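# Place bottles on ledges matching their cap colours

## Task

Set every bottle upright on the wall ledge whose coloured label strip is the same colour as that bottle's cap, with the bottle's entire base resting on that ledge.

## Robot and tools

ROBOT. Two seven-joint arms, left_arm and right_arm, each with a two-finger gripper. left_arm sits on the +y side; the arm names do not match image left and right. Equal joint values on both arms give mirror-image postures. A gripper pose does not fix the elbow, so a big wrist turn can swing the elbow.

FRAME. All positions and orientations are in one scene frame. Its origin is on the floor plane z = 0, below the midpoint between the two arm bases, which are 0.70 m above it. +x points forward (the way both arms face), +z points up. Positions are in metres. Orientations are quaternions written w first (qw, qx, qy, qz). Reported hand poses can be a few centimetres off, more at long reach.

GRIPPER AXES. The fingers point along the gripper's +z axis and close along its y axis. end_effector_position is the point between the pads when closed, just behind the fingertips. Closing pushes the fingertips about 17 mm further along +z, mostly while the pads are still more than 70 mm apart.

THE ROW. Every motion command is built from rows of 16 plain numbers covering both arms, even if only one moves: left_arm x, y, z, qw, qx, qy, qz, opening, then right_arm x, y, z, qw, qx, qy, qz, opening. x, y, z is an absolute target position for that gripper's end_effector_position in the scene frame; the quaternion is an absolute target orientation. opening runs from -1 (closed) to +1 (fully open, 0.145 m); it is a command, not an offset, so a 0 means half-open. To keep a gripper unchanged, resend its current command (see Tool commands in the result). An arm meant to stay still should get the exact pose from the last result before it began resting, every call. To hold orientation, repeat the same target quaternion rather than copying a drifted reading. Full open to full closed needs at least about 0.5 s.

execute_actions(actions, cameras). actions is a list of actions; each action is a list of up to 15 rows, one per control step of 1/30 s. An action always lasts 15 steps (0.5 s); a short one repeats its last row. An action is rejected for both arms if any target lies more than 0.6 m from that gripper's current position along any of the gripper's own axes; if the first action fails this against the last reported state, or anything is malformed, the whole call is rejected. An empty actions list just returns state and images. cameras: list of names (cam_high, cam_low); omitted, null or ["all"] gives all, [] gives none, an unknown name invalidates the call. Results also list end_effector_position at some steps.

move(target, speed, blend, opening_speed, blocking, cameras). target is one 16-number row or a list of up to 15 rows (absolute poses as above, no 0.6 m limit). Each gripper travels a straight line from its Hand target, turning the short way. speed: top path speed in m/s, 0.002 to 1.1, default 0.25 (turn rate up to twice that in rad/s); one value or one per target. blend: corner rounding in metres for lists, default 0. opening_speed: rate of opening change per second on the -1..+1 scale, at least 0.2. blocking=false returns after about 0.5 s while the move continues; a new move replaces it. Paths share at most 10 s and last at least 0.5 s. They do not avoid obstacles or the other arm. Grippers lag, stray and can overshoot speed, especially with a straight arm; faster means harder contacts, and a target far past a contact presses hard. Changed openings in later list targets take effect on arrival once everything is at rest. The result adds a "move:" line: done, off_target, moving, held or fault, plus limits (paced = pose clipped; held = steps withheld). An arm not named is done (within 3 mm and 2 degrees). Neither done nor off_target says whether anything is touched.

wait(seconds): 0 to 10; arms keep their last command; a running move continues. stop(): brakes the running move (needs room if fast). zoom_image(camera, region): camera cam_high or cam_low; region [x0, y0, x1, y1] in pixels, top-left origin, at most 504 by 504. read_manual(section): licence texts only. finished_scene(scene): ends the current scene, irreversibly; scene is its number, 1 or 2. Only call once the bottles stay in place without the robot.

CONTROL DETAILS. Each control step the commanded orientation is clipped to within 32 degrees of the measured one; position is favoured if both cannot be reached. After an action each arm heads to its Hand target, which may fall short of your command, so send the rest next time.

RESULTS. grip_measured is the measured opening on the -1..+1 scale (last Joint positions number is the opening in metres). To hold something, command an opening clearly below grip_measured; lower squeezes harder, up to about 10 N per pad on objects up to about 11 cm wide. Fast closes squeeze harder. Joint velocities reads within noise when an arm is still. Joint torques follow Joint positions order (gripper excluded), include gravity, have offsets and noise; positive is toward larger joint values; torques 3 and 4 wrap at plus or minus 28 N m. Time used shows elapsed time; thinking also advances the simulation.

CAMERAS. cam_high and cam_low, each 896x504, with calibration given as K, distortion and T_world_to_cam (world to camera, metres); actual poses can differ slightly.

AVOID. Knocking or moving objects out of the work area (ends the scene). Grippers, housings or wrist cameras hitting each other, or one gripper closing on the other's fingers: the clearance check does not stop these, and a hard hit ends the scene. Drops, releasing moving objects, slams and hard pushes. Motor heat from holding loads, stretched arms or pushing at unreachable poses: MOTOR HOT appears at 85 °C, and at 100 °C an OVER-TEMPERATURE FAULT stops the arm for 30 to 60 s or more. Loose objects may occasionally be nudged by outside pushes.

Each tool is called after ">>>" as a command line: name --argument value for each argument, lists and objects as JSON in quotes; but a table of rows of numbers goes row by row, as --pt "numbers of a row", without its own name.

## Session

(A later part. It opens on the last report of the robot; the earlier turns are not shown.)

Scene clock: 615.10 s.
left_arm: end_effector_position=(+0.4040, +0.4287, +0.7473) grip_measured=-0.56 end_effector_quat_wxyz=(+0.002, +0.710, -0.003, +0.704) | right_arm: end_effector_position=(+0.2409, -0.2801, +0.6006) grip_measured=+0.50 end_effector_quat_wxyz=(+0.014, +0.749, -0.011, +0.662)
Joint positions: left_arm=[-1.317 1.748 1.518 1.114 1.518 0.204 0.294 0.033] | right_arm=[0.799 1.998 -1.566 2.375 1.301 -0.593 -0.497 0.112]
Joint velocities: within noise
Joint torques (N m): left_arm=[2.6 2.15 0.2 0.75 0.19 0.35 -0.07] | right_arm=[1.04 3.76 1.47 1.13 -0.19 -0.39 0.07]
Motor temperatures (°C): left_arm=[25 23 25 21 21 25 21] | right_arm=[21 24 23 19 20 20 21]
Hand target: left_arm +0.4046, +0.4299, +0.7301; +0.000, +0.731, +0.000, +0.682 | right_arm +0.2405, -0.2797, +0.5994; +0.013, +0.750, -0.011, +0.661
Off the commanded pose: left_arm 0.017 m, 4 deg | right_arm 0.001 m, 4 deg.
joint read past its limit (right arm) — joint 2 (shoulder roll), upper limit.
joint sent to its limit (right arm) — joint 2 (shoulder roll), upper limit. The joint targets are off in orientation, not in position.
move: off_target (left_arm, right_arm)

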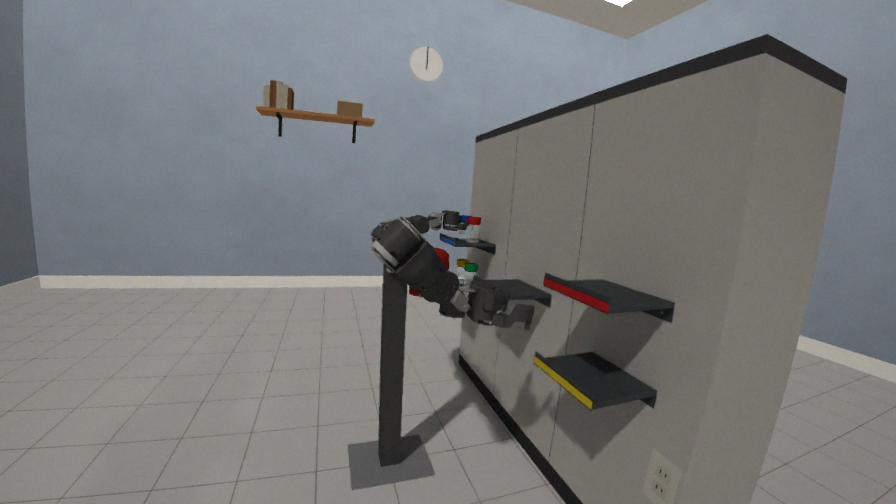

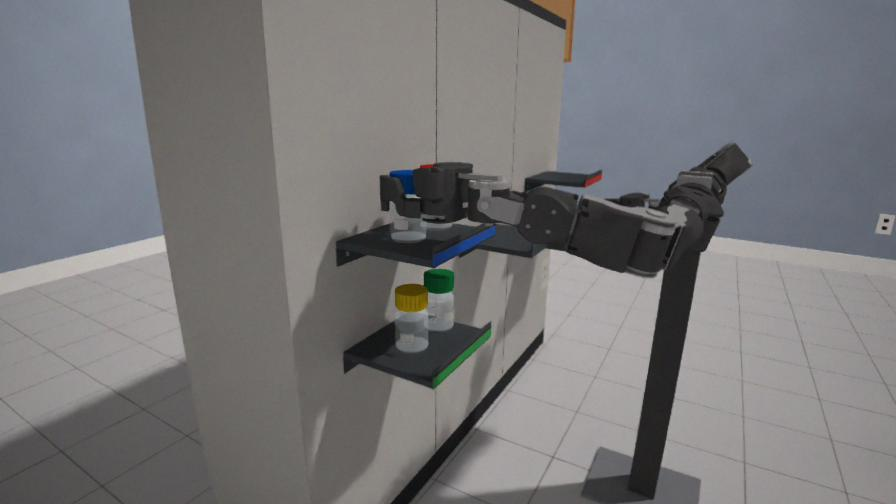

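>>> move --pt "0.4046 0.43 0.743 0 0.7314 0 0.682 -0.85 0.24 -0.28 0.60 0 0.766 0 0.643 0.5" --pt "0.4046 0.43 0.743 0 0.7314 0 0.682 0.15 0.24 -0.28 0.60 0 0.766 0 0.643 0.5" --speed 0.05 --opening_speed 0.7

>>> zoom_image --camera "cam_low" --region '[370, 110, 500, 260]'

>>> zoom_image --camera "cam_high" --region '[420, 180, 520, 270]'

Scene clock: 628.83 s.
left_arm: end_effector_position=(+0.4046, +0.4297, +0.7452) grip_measured=+0.15 end_effector_quat_wxyz=(+0.000, +0.729, +0.000, +0.685) | right_arm: end_effector_position=(+0.2409, -0.2801, +0.6006) grip_measured=+0.50 end_effector_quat_wxyz=(+0.014, +0.749, -0.011, +0.662)
Joint positions: left_arm=[-1.291 1.759 1.518 1.1 1.498 0.281 0.294 0.087] | right_arm=[0.799 1.998 -1.566 2.375 1.301 -0.593 -0.497 0.112]
Joint velocities: within noise
Joint torques (N m): left_arm=[5.84 2.6 2.69 0.31 0.24 -0.51 0.14] | right_arm=[0.96 3.78 1.46 1.17 -0.15 -0.36 0.11]
Motor temperatures (°C): left_arm=[24 23 25 21 21 25 21] | right_arm=[21 24 23 19 20 20 21]
Hand target: left_arm +0.4046, +0.4300, +0.7429; +0.000, +0.731, +0.000, +0.682 | right_arm +0.2405, -0.2797, +0.5994; +0.013, +0.750, -0.011, +0.661
Off the commanded pose: left_arm 0.002 m, 0 deg | right_arm 0.001 m, 4 deg.
joint read past its limit (right arm) — joint 2 (shoulder roll), upper limit.
joint sent to its limit (right arm) — joint 2 (shoulder roll), upper limit. The joint targets are off in orientation, not in position.
move: off_target (right_arm); target 2's new opening was sent with left_arm's hand 0.004 m and 1 deg from that target

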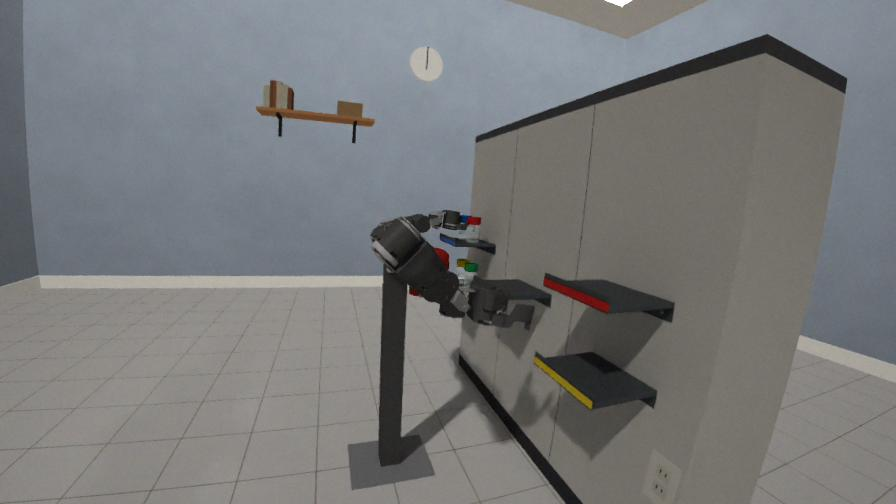

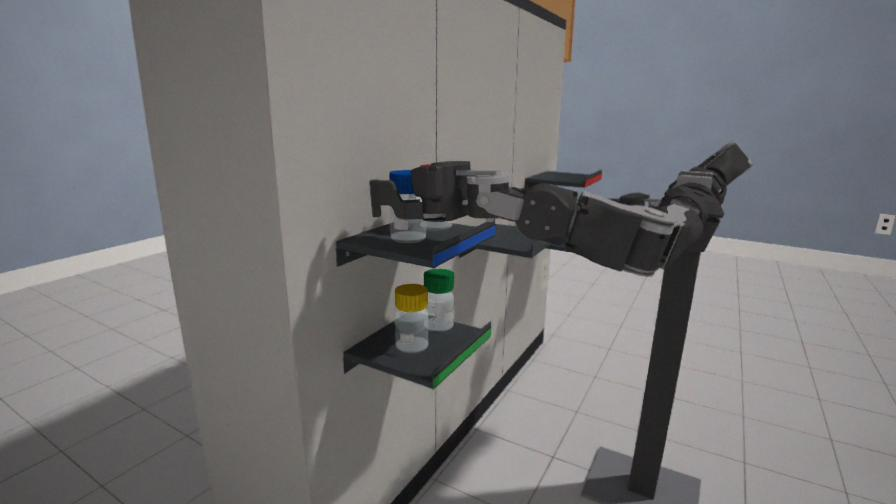

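Scaled by 3.360 from the camera's 896x504 image, which has a finer 1280x720 frame.

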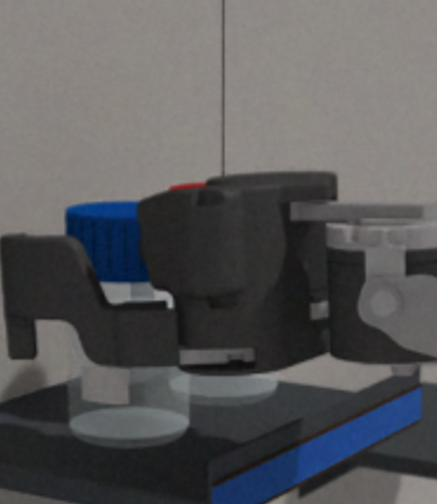

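Scaled by 5.040 from the camera's 896x504 image, which has a finer 1280x720 frame.

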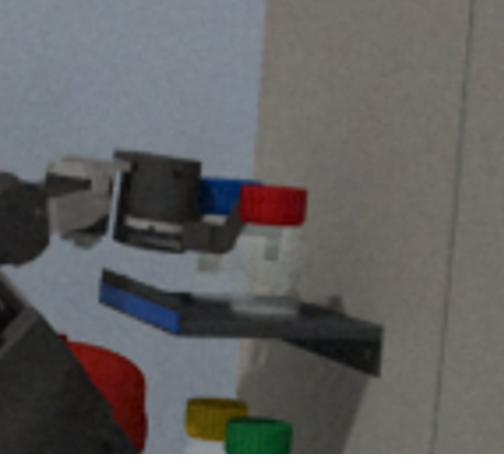

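>>> move --pt "0.27 0.43 0.745 0 0.7314 0 0.682 0.15 0.24 -0.28 0.60 0 0.766 0 0.643 0.5" --pt "0.23 0.37 0.742 0 0.7314 0 0.682 0.15 0.24 -0.28 0.60 0 0.766 0 0.643 0.5" --pt "0.26 0.314 0.739 0 0.7314 0 0.682 0.15 0.24 -0.28 0.60 0 0.766 0 0.643 0.5" --pt "0.33 0.314 0.739 0 0.7314 0 0.682 0.15 0.24 -0.28 0.60 0 0.766 0 0.643 0.5" --speed 0.2

>>> zoom_image --camera "cam_low" --region '[370, 110, 500, 260]'

>>> zoom_image --camera "cam_high" --region '[420, 180, 520, 270]'

Scene clock: 649.10 s.
left_arm: end_effector_position=(+0.3302, +0.3130, +0.7412) grip_measured=+0.15 end_effector_quat_wxyz=(+0.000, +0.729, -0.003, +0.684) | right_arm: end_effector_position=(+0.2409, -0.2801, +0.6006) grip_measured=+0.50 end_effector_quat_wxyz=(+0.014, +0.749, -0.011, +0.662)
Joint positions: left_arm=[-0.457 1.372 0.881 1.986 1.584 0.512 -0.291 0.087] | right_arm=[0.799 1.998 -1.566 2.375 1.301 -0.593 -0.497 0.112]
Joint velocities: within noise
Joint torques (N m): left_arm=[4.26 4.95 2.11 0.57 0.07 -0.54 -0.07] | right_arm=[0.96 3.78 1.43 1.14 -0.17 -0.37 0.07]
Motor temperatures (°C): left_arm=[24 23 25 21 21 25 21] | right_arm=[21 24 23 19 20 20 21]
Hand target: left_arm +0.3300, +0.3140, +0.7391; +0.000, +0.731, +0.000, +0.682 | right_arm +0.2405, -0.2797, +0.5994; +0.013, +0.750, -0.011, +0.661
Off the commanded pose: left_arm 0.002 m, 1 deg | right_arm 0.001 m, 4 deg.
joint read past its limit (right arm) — joint 2 (shoulder roll), upper limit.
joint sent to its limit (left arm) — joint 5 (forearm roll), upper limit. The joint targets still meet the commanded pose.
joint sent to its limit (right arm) — joint 2 (shoulder roll), upper limit. The joint targets are off in orientation, not in position.
move: off_target (right_arm)

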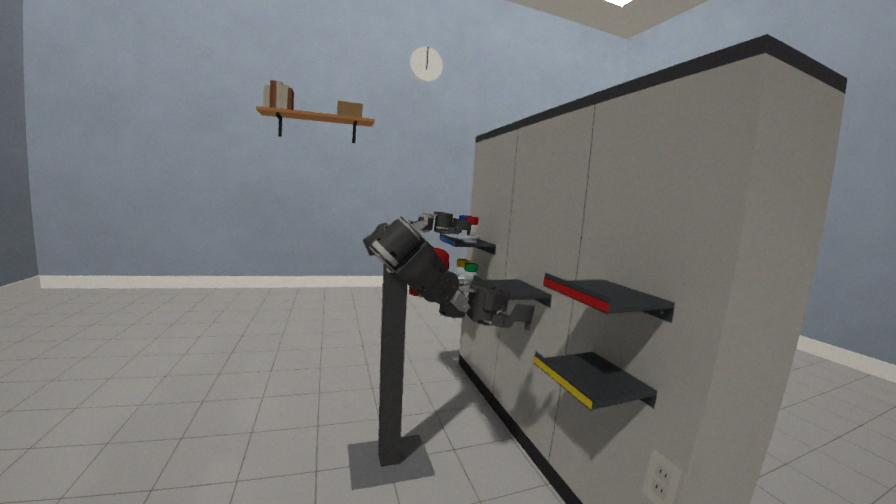

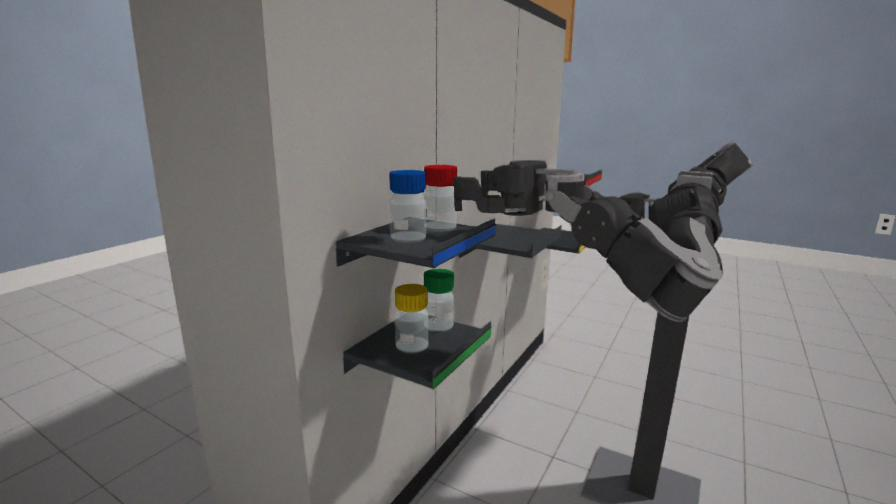

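Scaled by 3.360 from the camera's 896x504 image, which has a finer 1280x720 frame.

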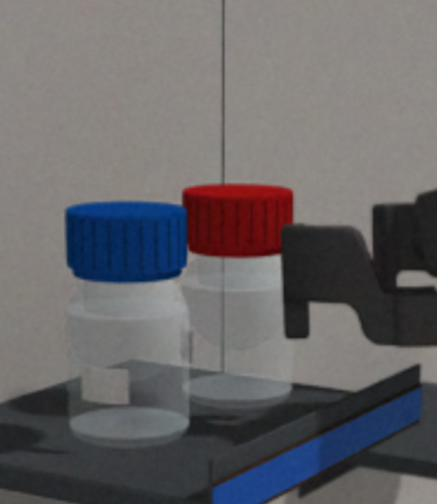

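Scaled by 5.040 from the camera's 896x504 image, which has a finer 1280x720 frame.

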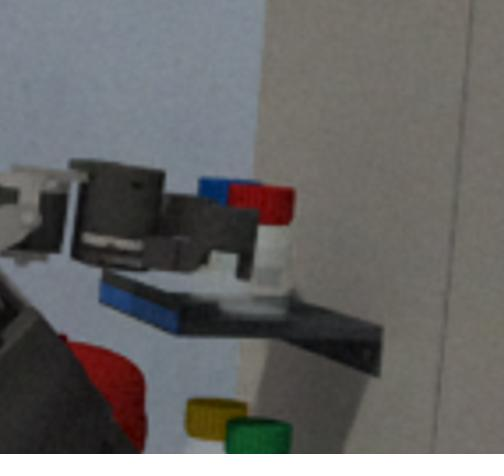

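>>> move --pt "0.345 0.318 0.737 0 0.7314 0 0.682 0.15 0.24 -0.28 0.60 0 0.766 0 0.643 0.5" --pt "0.396 0.318 0.735 0 0.7314 0 0.682 0.15 0.24 -0.28 0.60 0 0.766 0 0.643 0.5" --speed 0.1

>>> zoom_image --camera "cam_low" --region '[370, 110, 500, 260]'

>>> zoom_image --camera "cam_high" --region '[420, 180, 520, 270]'

Scene clock: 662.23 s.
left_arm: end_effector_position=(+0.3954, +0.3199, +0.7368) grip_measured=+0.15 end_effector_quat_wxyz=(-0.015, +0.722, -0.018, +0.692) | right_arm: end_effector_position=(+0.2409, -0.2801, +0.6006) grip_measured=+0.50 end_effector_quat_wxyz=(+0.014, +0.749, -0.011, +0.662)
Joint positions: left_arm=[-1.376 1.695 1.577 1.687 1.583 0.247 -0.233 0.087] | right_arm=[0.799 1.998 -1.566 2.375 1.301 -0.593 -0.497 0.112]
Joint velocities: within noise
Joint torques (N m): left_arm=[5.84 2.33 3.12 0.16 0.13 -0.44 0.1] | right_arm=[1.04 3.65 1.35 1.1 -0.18 -0.37 0.09]
Motor temperatures (°C): left_arm=[24 23 25 21 21 25 21] | right_arm=[21 24 23 19 20 20 21]
Hand target: left_arm +0.3960, +0.3180, +0.7349; -0.013, +0.725, -0.020, +0.688 | right_arm +0.2405, -0.2797, +0.5994; +0.013, +0.750, -0.011, +0.661
Off the commanded pose: left_arm 0.003 m, 3 deg | right_arm 0.001 m, 4 deg.
joint read past its limit (left arm) — joint 3 (upper arm roll), upper limit.
joint read past its limit (right arm) — joint 2 (shoulder roll), upper limit.
joint sent to its limit (left arm) — joint 3 (upper arm roll), upper limit; joint 5 (forearm roll), upper limit. The joint targets are off in orientation, not in position.
joint sent to its limit (right arm) — joint 2 (shoulder roll), upper limit. The joint targets are off in orientation, not in position.
move: off_target (left_arm, right_arm)

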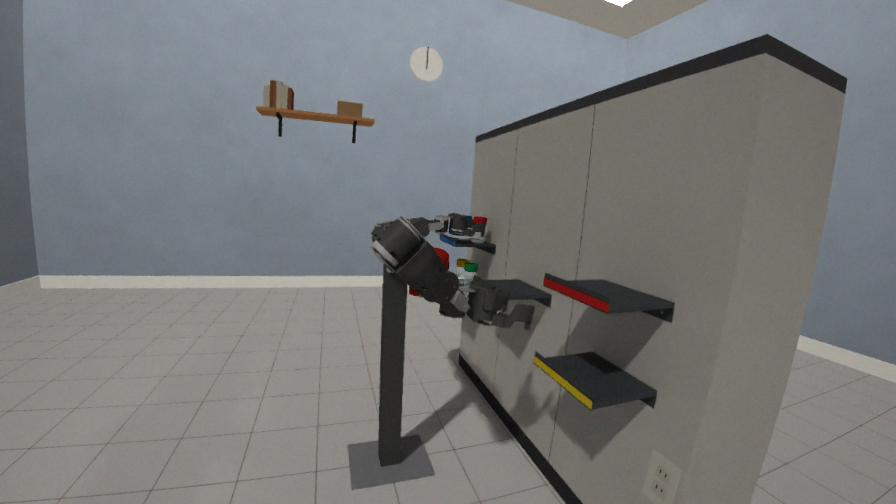

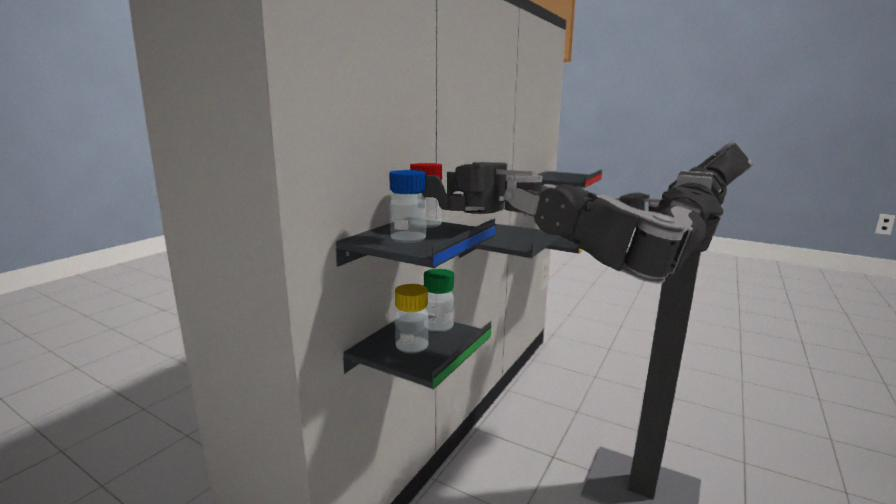

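Scaled by 3.360 from the camera's 896x504 image, which has a finer 1280x720 frame.

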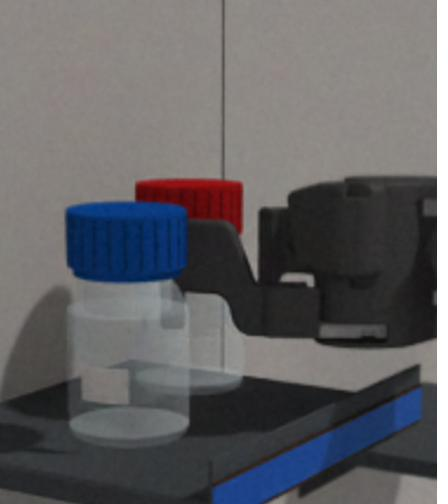

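Scaled by 5.040 from the camera's 896x504 image, which has a finer 1280x720 frame.

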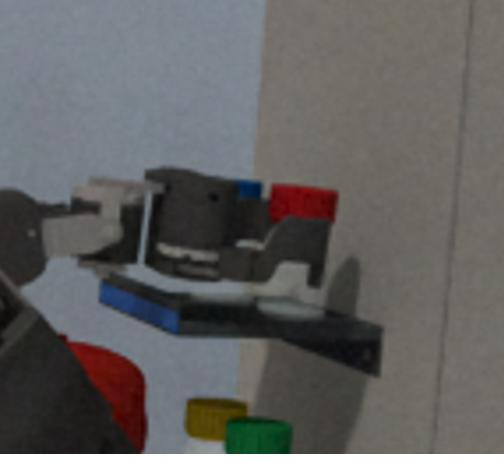

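>>> move --pt "0.34 0.318 0.737 0 0.7314 0 0.682 0.15 0.24 -0.28 0.60 0 0.766 0 0.643 0.5" --speed 0.1

>>> zoom_image --camera "cam_low" --region '[370, 110, 500, 260]'

>>> zoom_image --camera "cam_high" --region '[420, 180, 520, 270]'

Scene clock: 674.33 s.
left_arm: end_effector_position=(+0.3402, +0.3169, +0.7392) grip_measured=+0.15 end_effector_quat_wxyz=(+0.000, +0.729, -0.004, +0.684) | right_arm: end_effector_position=(+0.2409, -0.2800, +0.6006) grip_measured=+0.50 end_effector_quat_wxyz=(+0.014, +0.749, -0.011, +0.662)
Joint positions: left_arm=[-0.458 1.418 0.834 1.935 1.584 0.458 -0.271 0.087] | right_arm=[0.799 1.998 -1.566 2.375 1.301 -0.593 -0.497 0.112]
Joint velocities: within noise
Joint torques (N m): left_arm=[4.55 4.95 2.22 0.54 0.08 -0.55 -0.04] | right_arm=[1.07 3.78 1.39 1.25 -0.17 -0.36 0.08]
Motor temperatures (°C): left_arm=[24 23 25 21 21 25 21] | right_arm=[21 24 23 19 20 20 21]
Hand target: left_arm +0.3400, +0.3180, +0.7370; +0.000, +0.731, +0.000, +0.682 | right_arm +0.2405, -0.2796, +0.5995; +0.013, +0.750, -0.011, +0.661
Off the commanded pose: left_arm 0.002 m, 1 deg | right_arm 0.001 m, 4 deg.
joint read past its limit (right arm) — joint 2 (shoulder roll), upper limit.
joint sent to its limit (left arm) — joint 5 (forearm roll), upper limit. The joint targets still meet the commanded pose.
joint sent to its limit (right arm) — joint 2 (shoulder roll), upper limit. The joint targets are off in orientation, not in position.
move: off_target (right_arm)

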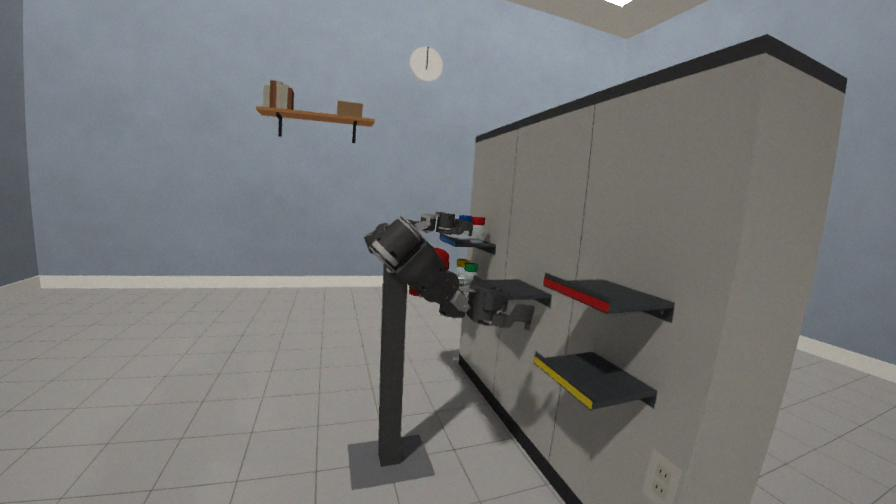

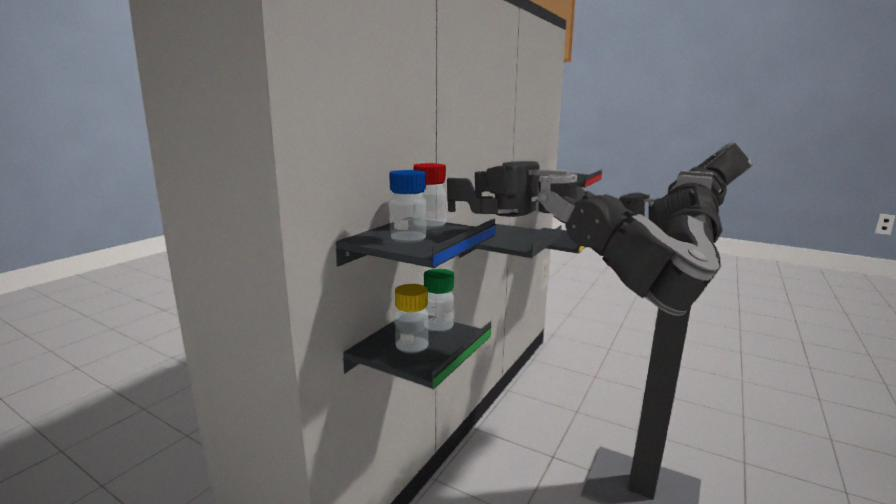

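Scaled by 3.360 from the camera's 896x504 image, which has a finer 1280x720 frame.

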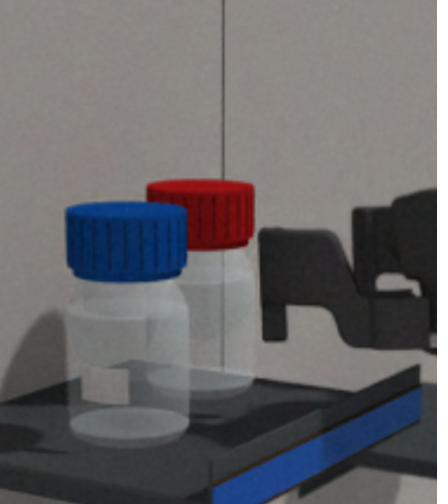

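Scaled by 5.040 from the camera's 896x504 image, which has a finer 1280x720 frame.

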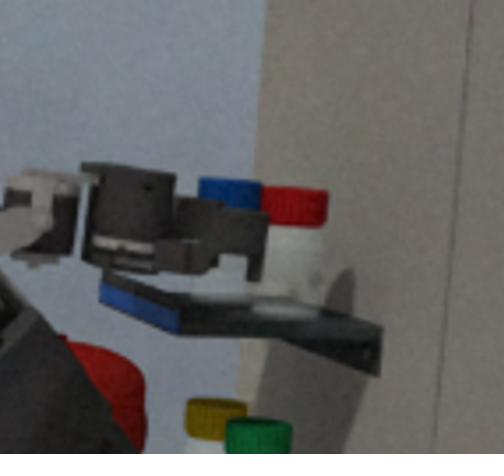

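>>> zoom_image --camera "cam_low" --region '[390, 280, 500, 390]'

>>> zoom_image --camera "cam_high" --region '[440, 245, 520, 305]'

Scaled by 4.582 from the camera's 896x504 image, which has a finer 1280x720 frame.

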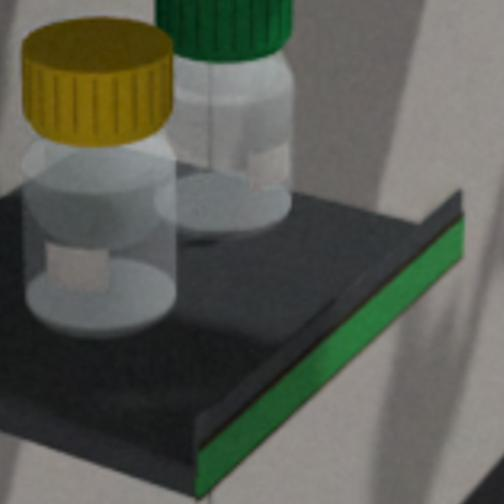

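Scaled by 6.300 from the camera's 896x504 image, which has a finer 1280x720 frame.

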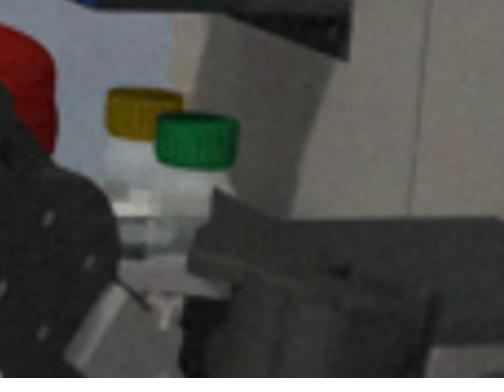

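>>> move --pt "0.33 0.334 0.737 0 0.7314 0 0.682 0.03 0.24 -0.28 0.60 0 0.766 0 0.643 0.5" --pt "0.415 0.334 0.737 0 0.7314 0 0.682 0.03 0.24 -0.28 0.60 0 0.766 0 0.643 0.5" --speed 0.1

>>> zoom_image --camera "cam_low" --region '[370, 110, 500, 260]'

>>> zoom_image --camera "cam_high" --region '[420, 180, 520, 270]'

Scene clock: 734.17 s.
left_arm: end_effector_position=(+0.4147, +0.3339, +0.7376) grip_measured=+0.03 end_effector_quat_wxyz=(-0.007, +0.728, -0.013, +0.685) | right_arm: end_effector_position=(+0.2409, -0.2800, +0.6006) grip_measured=+0.50 end_effector_quat_wxyz=(+0.014, +0.749, -0.011, +0.662)
Joint positions: left_arm=[-1.374 1.77 1.575 1.529 1.584 0.263 -0.148 0.078] | right_arm=[0.799 1.998 -1.566 2.375 1.301 -0.593 -0.497 0.112]
Joint velocities: within noise
Joint torques (N m): left_arm=[6.34 1.96 3.59 0.05 0.12 -0.64 -0.03] | right_arm=[0.86 3.92 1.35 1.1 -0.15 -0.37 0.08]
Motor temperatures (°C): left_arm=[24 24 25 21 21 25 21] | right_arm=[21 24 23 19 20 20 21]
Hand target: left_arm +0.4151, +0.3339, +0.7370; -0.007, +0.729, -0.011, +0.684 | right_arm +0.2405, -0.2796, +0.5995; +0.013, +0.750, -0.011, +0.661
Off the commanded pose: left_arm 0.001 m, 2 deg | right_arm 0.001 m, 4 deg.
joint read past its limit (left arm) — joint 3 (upper arm roll), upper limit.
joint read past its limit (right arm) — joint 2 (shoulder roll), upper limit.
joint sent to its limit (left arm) — joint 3 (upper arm roll), upper limit; joint 5 (forearm roll), upper limit. The joint targets still meet the commanded pose.
joint sent to its limit (right arm) — joint 2 (shoulder roll), upper limit. The joint targets are off in orientation, not in position.
move: off_target (right_arm)

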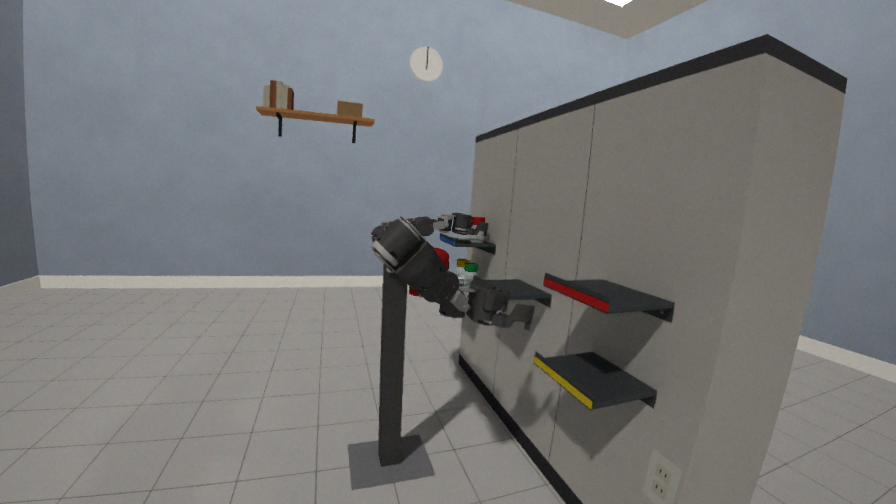

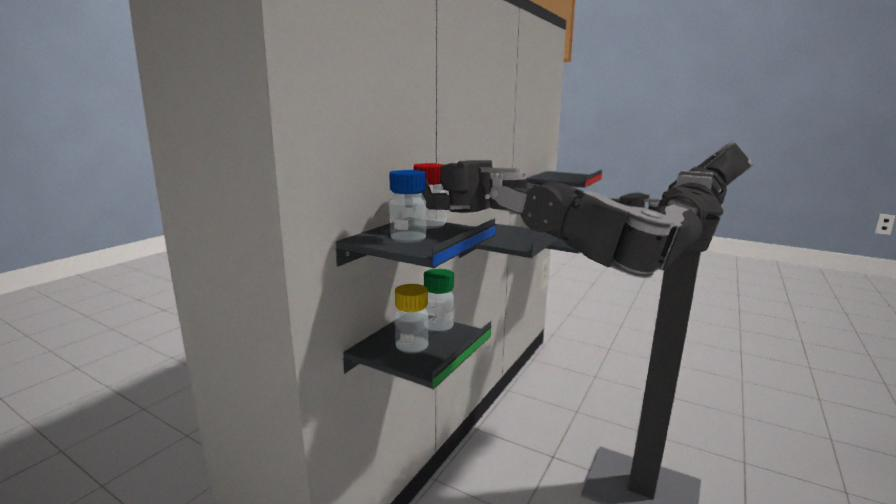

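Scaled by 3.360 from the camera's 896x504 image, which has a finer 1280x720 frame.

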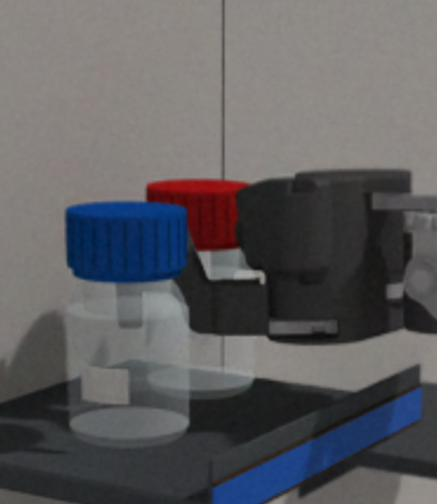

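Scaled by 5.040 from the camera's 896x504 image, which has a finer 1280x720 frame.

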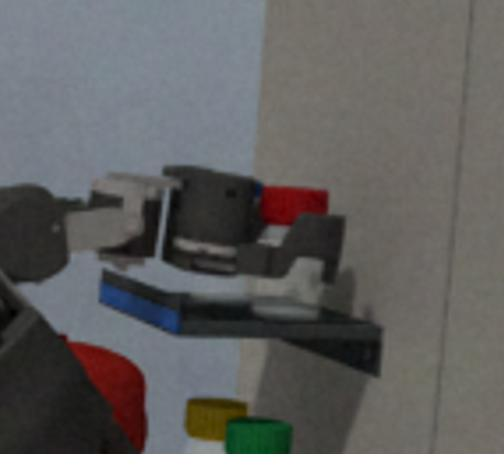

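>>> move --pt "0.415 0.334 0.737 0 0.7314 0 0.682 -0.8 0.24 -0.28 0.60 0 0.766 0 0.643 0.5" --pt "0.415 0.334 0.785 0 0.7314 0 0.682 -0.8 0.24 -0.28 0.60 0 0.766 0 0.643 0.5" --pt "0.23 0.334 0.785 0 0.7314 0 0.682 -0.8 0.24 -0.28 0.60 0 0.766 0 0.643 0.5" --pt "0.23 0.27 0.56 0 0.7314 0 0.682 -0.8 0.24 -0.28 0.60 0 0.766 0 0.643 0.5" --pt "0.25 0.18 0.56 0 0.7314 0 0.682 -0.8 0.24 -0.28 0.60 0 0.766 0 0.643 0.5" --pt "0.26 0.08 0.62 0.1188 0.7203 -0.1270 0.6716 -0.8 0.24 -0.28 0.60 0 0.766 0 0.643 0.5" --pt "0.29 0.05 0.69 0.1188 0.7203 -0.1270 0.6716 -0.8 0.24 -0.28 0.60 0 0.766 0 0.643 0.5" --pt "0.385 0.02 0.69 0.1188 0.7203 -0.1270 0.6716 -0.8 0.24 -0.28 0.60 0 0.766 0 0.643 0.5" --speed 0.3 --opening_speed 1.5 --blend '[0,0.01,0.03,0.03,0.03,0.02,0.02,0]'

>>> zoom_image --camera "cam_high" --region '[420, 200, 660, 335]'

>>> zoom_image --camera "cam_low" --region '[380, 130, 640, 350]'

Scene clock: 757.27 s.
left_arm: end_effector_position=(+0.3851, +0.0194, +0.6891) grip_measured=-0.55 end_effector_quat_wxyz=(+0.121, +0.721, -0.128, +0.670) | right_arm: end_effector_position=(+0.2409, -0.2800, +0.6006) grip_measured=+0.50 end_effector_quat_wxyz=(+0.014, +0.749, -0.011, +0.662)
Joint positions: left_arm=[0.843 0.297 -0.666 1.948 1.043 0.782 -0.778 0.034] | right_arm=[0.799 1.998 -1.566 2.375 1.301 -0.593 -0.497 0.112]
Joint velocities: within noise
Joint torques (N m): left_arm=[8.64 -0.25 1.78 3.04 -0.19 -0.46 -0.06] | right_arm=[1.02 3.76 1.48 1.1 -0.18 -0.36 0.07]
Motor temperatures (°C): left_arm=[25 23 26 21 21 25 21] | right_arm=[21 24 23 19 20 20 21]
Hand target: left_arm +0.3851, +0.0201, +0.6900; +0.119, +0.720, -0.127, +0.672 | right_arm +0.2405, -0.2796, +0.5995; +0.013, +0.750, -0.011, +0.661
Off the commanded pose: left_arm 0.001 m, 0 deg | right_arm 0.001 m, 4 deg.
joint read past its limit (right arm) — joint 2 (shoulder roll), upper limit.
joint sent to its limit (left arm) — joint 6 (wrist pitch), upper limit. The joint targets still meet the commanded pose.
joint sent to its limit (right arm) — joint 2 (shoulder roll), upper limit. The joint targets are off in orientation, not in position.
move: off_target (right_arm)

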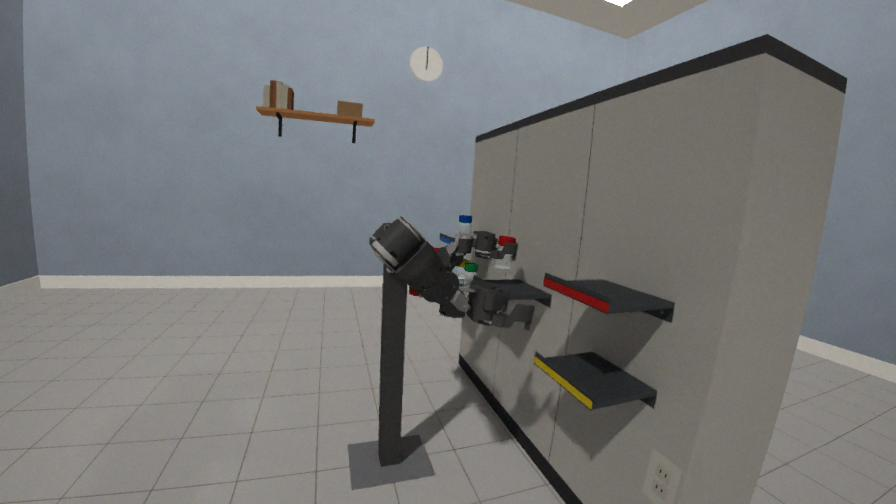

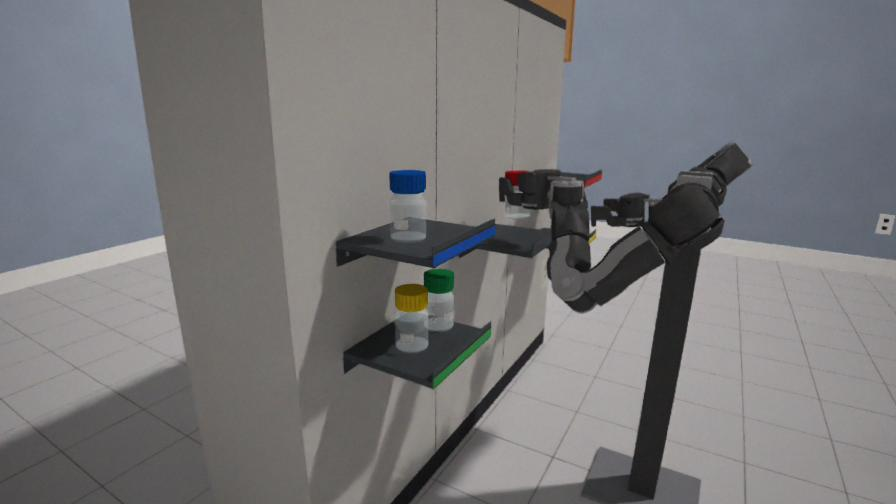

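Scaled by 2.100 from the camera's 896x504 image, which has a finer 1280x720 frame.

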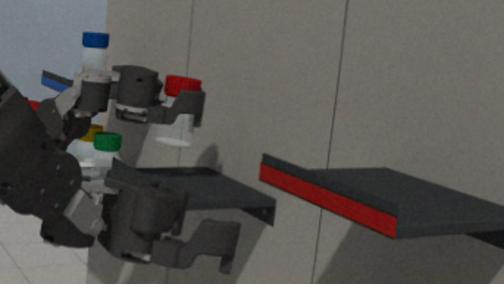

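Scaled by 1.938 from the camera's 896x504 image, which has a finer 1280x720 frame.

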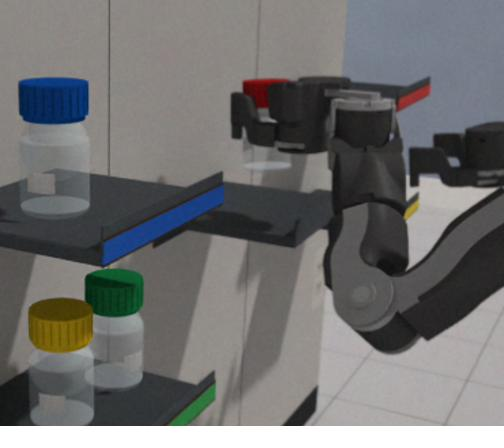

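>>> move --pt "0.39 0.018 0.643 0.1188 0.7203 -0.1270 0.6716 -0.8 0.24 -0.28 0.60 0 0.766 0 0.643 0.5" --pt "0.39 0.018 0.635 0.1188 0.7203 -0.1270 0.6716 -0.8 0.24 -0.28 0.60 0 0.766 0 0.643 0.5" --speed '[0.12,0.03]'

>>> zoom_image --camera "cam_high" --region '[470, 220, 570, 320]'

>>> zoom_image --camera "cam_low" --region '[450, 140, 610, 270]'

Scene clock: 770.10 s.
left_arm: end_effector_position=(+0.3899, +0.0184, +0.6370) grip_measured=-0.55 end_effector_quat_wxyz=(+0.118, +0.720, -0.126, +0.672) | right_arm: end_effector_position=(+0.2409, -0.2800, +0.6006) grip_measured=+0.50 end_effector_quat_wxyz=(+0.014, +0.749, -0.011, +0.662)
Joint positions: left_arm=[0.725 0.372 -0.783 1.896 0.906 0.561 -0.686 0.034] | right_arm=[0.799 1.998 -1.566 2.375 1.301 -0.593 -0.497 0.112]
Joint velocities: within noise
Joint torques (N m): left_arm=[7.24 0.17 1.5 2.66 -0.25 -0.73 0.23] | right_arm=[1.02 3.81 1.51 1.11 -0.17 -0.36 0.1]
Motor temperatures (°C): left_arm=[26 23 25 21 21 25 21] | right_arm=[21 24 23 19 20 20 21]
Hand target: left_arm +0.3900, +0.0180, +0.6349; +0.119, +0.720, -0.127, +0.671 | right_arm +0.2405, -0.2796, +0.5995; +0.013, +0.750, -0.011, +0.661
Off the commanded pose: left_arm 0.002 m, 0 deg | right_arm 0.001 m, 4 deg.
joint read past its limit (right arm) — joint 2 (shoulder roll), upper limit.
joint sent to its limit (right arm) — joint 2 (shoulder roll), upper limit. The joint targets are off in orientation, not in position.
move: off_target (right_arm)

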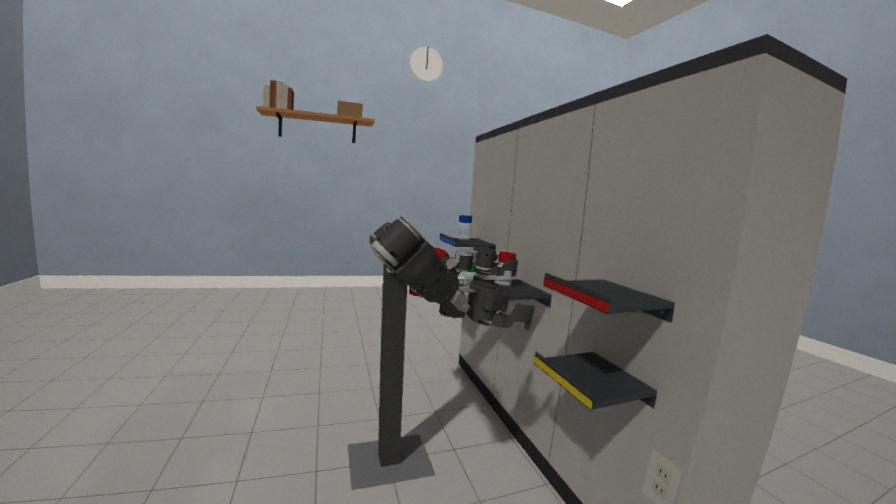

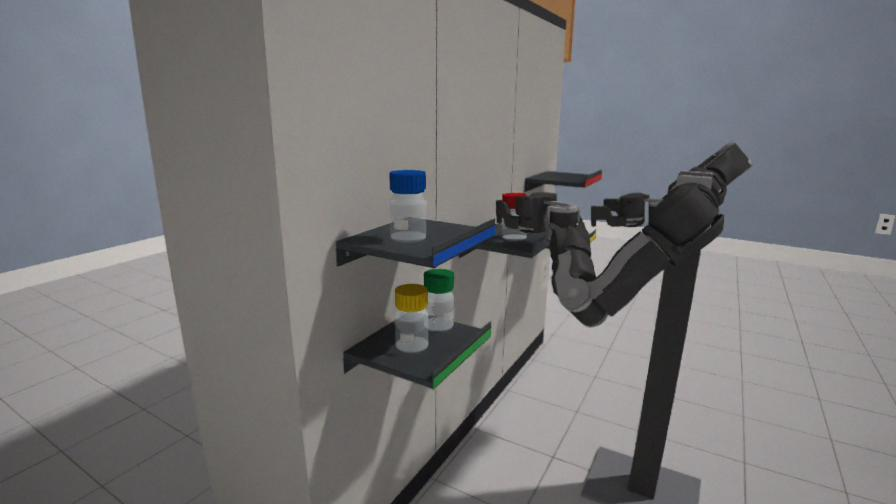

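Scaled by 5.040 from the camera's 896x504 image, which has a finer 1280x720 frame.

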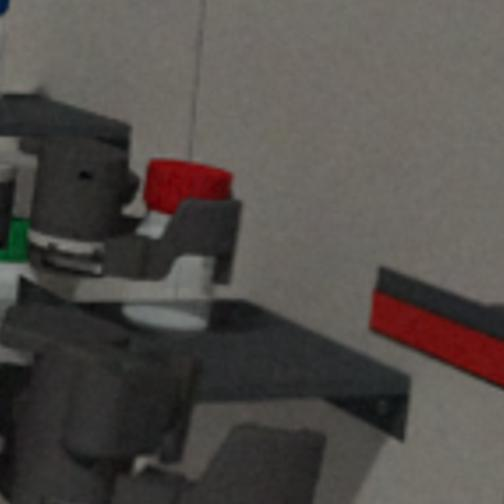

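Scaled by 3.150 from the camera's 896x504 image, which has a finer 1280x720 frame.

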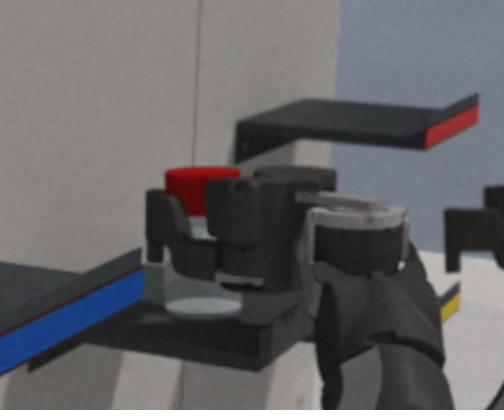

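>>> move --pt "0.395 0.018 0.629 0.1188 0.7203 -0.1270 0.6716 -0.8 0.24 -0.28 0.60 0 0.766 0 0.643 0.5" --pt "0.395 0.018 0.628 0.1188 0.7203 -0.1270 0.6716 0.5 0.24 -0.28 0.60 0 0.766 0 0.643 0.5" --speed 0.03 --opening_speed 0.8

>>> zoom_image --camera "cam_high" --region '[470, 220, 570, 320]'

>>> zoom_image --camera "cam_low" --region '[450, 140, 610, 270]'

Scene clock: 787.53 s.
left_arm: end_effector_position=(+0.3950, +0.0184, +0.6316) grip_measured=+0.50 end_effector_quat_wxyz=(+0.119, +0.717, -0.125, +0.675) | right_arm: end_effector_position=(+0.2409, -0.2800, +0.6006) grip_measured=+0.50 end_effector_quat_wxyz=(+0.014, +0.749, -0.011, +0.662)
Joint positions: left_arm=[0.723 0.376 -0.797 1.861 0.887 0.517 -0.659 0.112] | right_arm=[0.799 1.998 -1.566 2.375 1.301 -0.593 -0.497 0.112]
Joint velocities: within noise
Joint torques (N m): left_arm=[7.27 0.12 1.48 2.76 -0.1 -0.47 0.16] | right_arm=[1.02 3.73 1.36 1.16 -0.19 -0.34 0.07]
Motor temperatures (°C): left_arm=[26 22 25 21 21 25 21] | right_arm=[20 24 23 19 20 20 21]
Hand target: left_arm +0.3950, +0.0179, +0.6281; +0.119, +0.720, -0.127, +0.672 | right_arm +0.2405, -0.2796, +0.5995; +0.013, +0.750, -0.011, +0.661
Off the commanded pose: left_arm 0.004 m, 1 deg | right_arm 0.001 m, 4 deg.
joint read past its limit (right arm) — joint 2 (shoulder roll), upper limit.
joint sent to its limit (right arm) — joint 2 (shoulder roll), upper limit. The joint targets are off in orientation, not in position.
move: off_target (left_arm, right_arm); target 2's new opening was sent with left_arm's hand 0.008 m and 2 deg from that target

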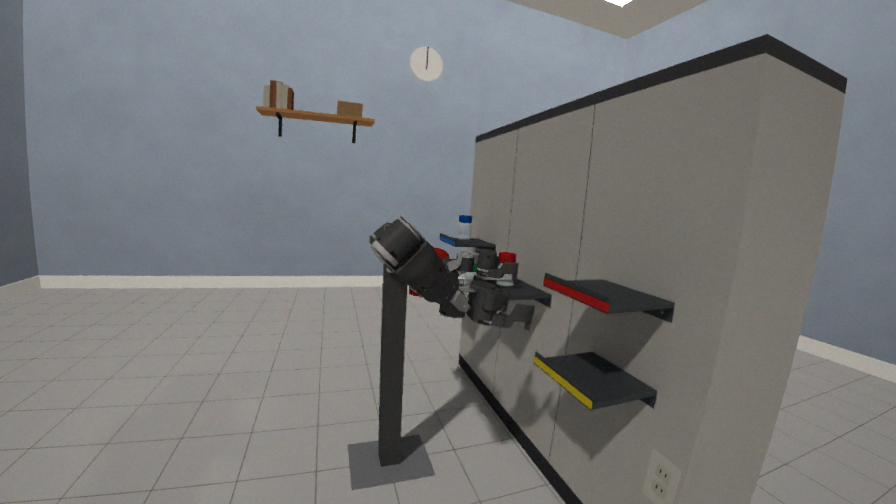

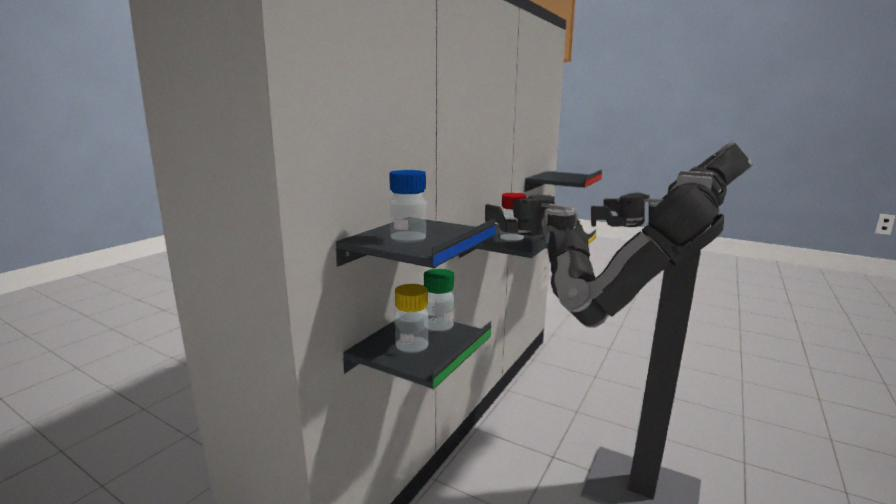

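Scaled by 5.040 from the camera's 896x504 image, which has a finer 1280x720 frame.

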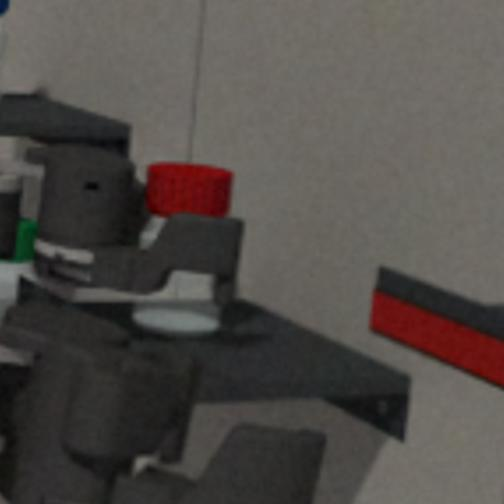

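Scaled by 3.150 from the camera's 896x504 image, which has a finer 1280x720 frame.

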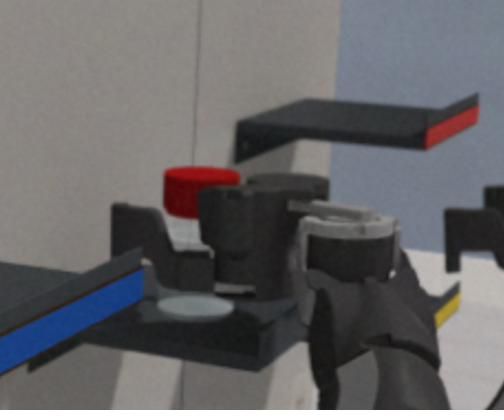

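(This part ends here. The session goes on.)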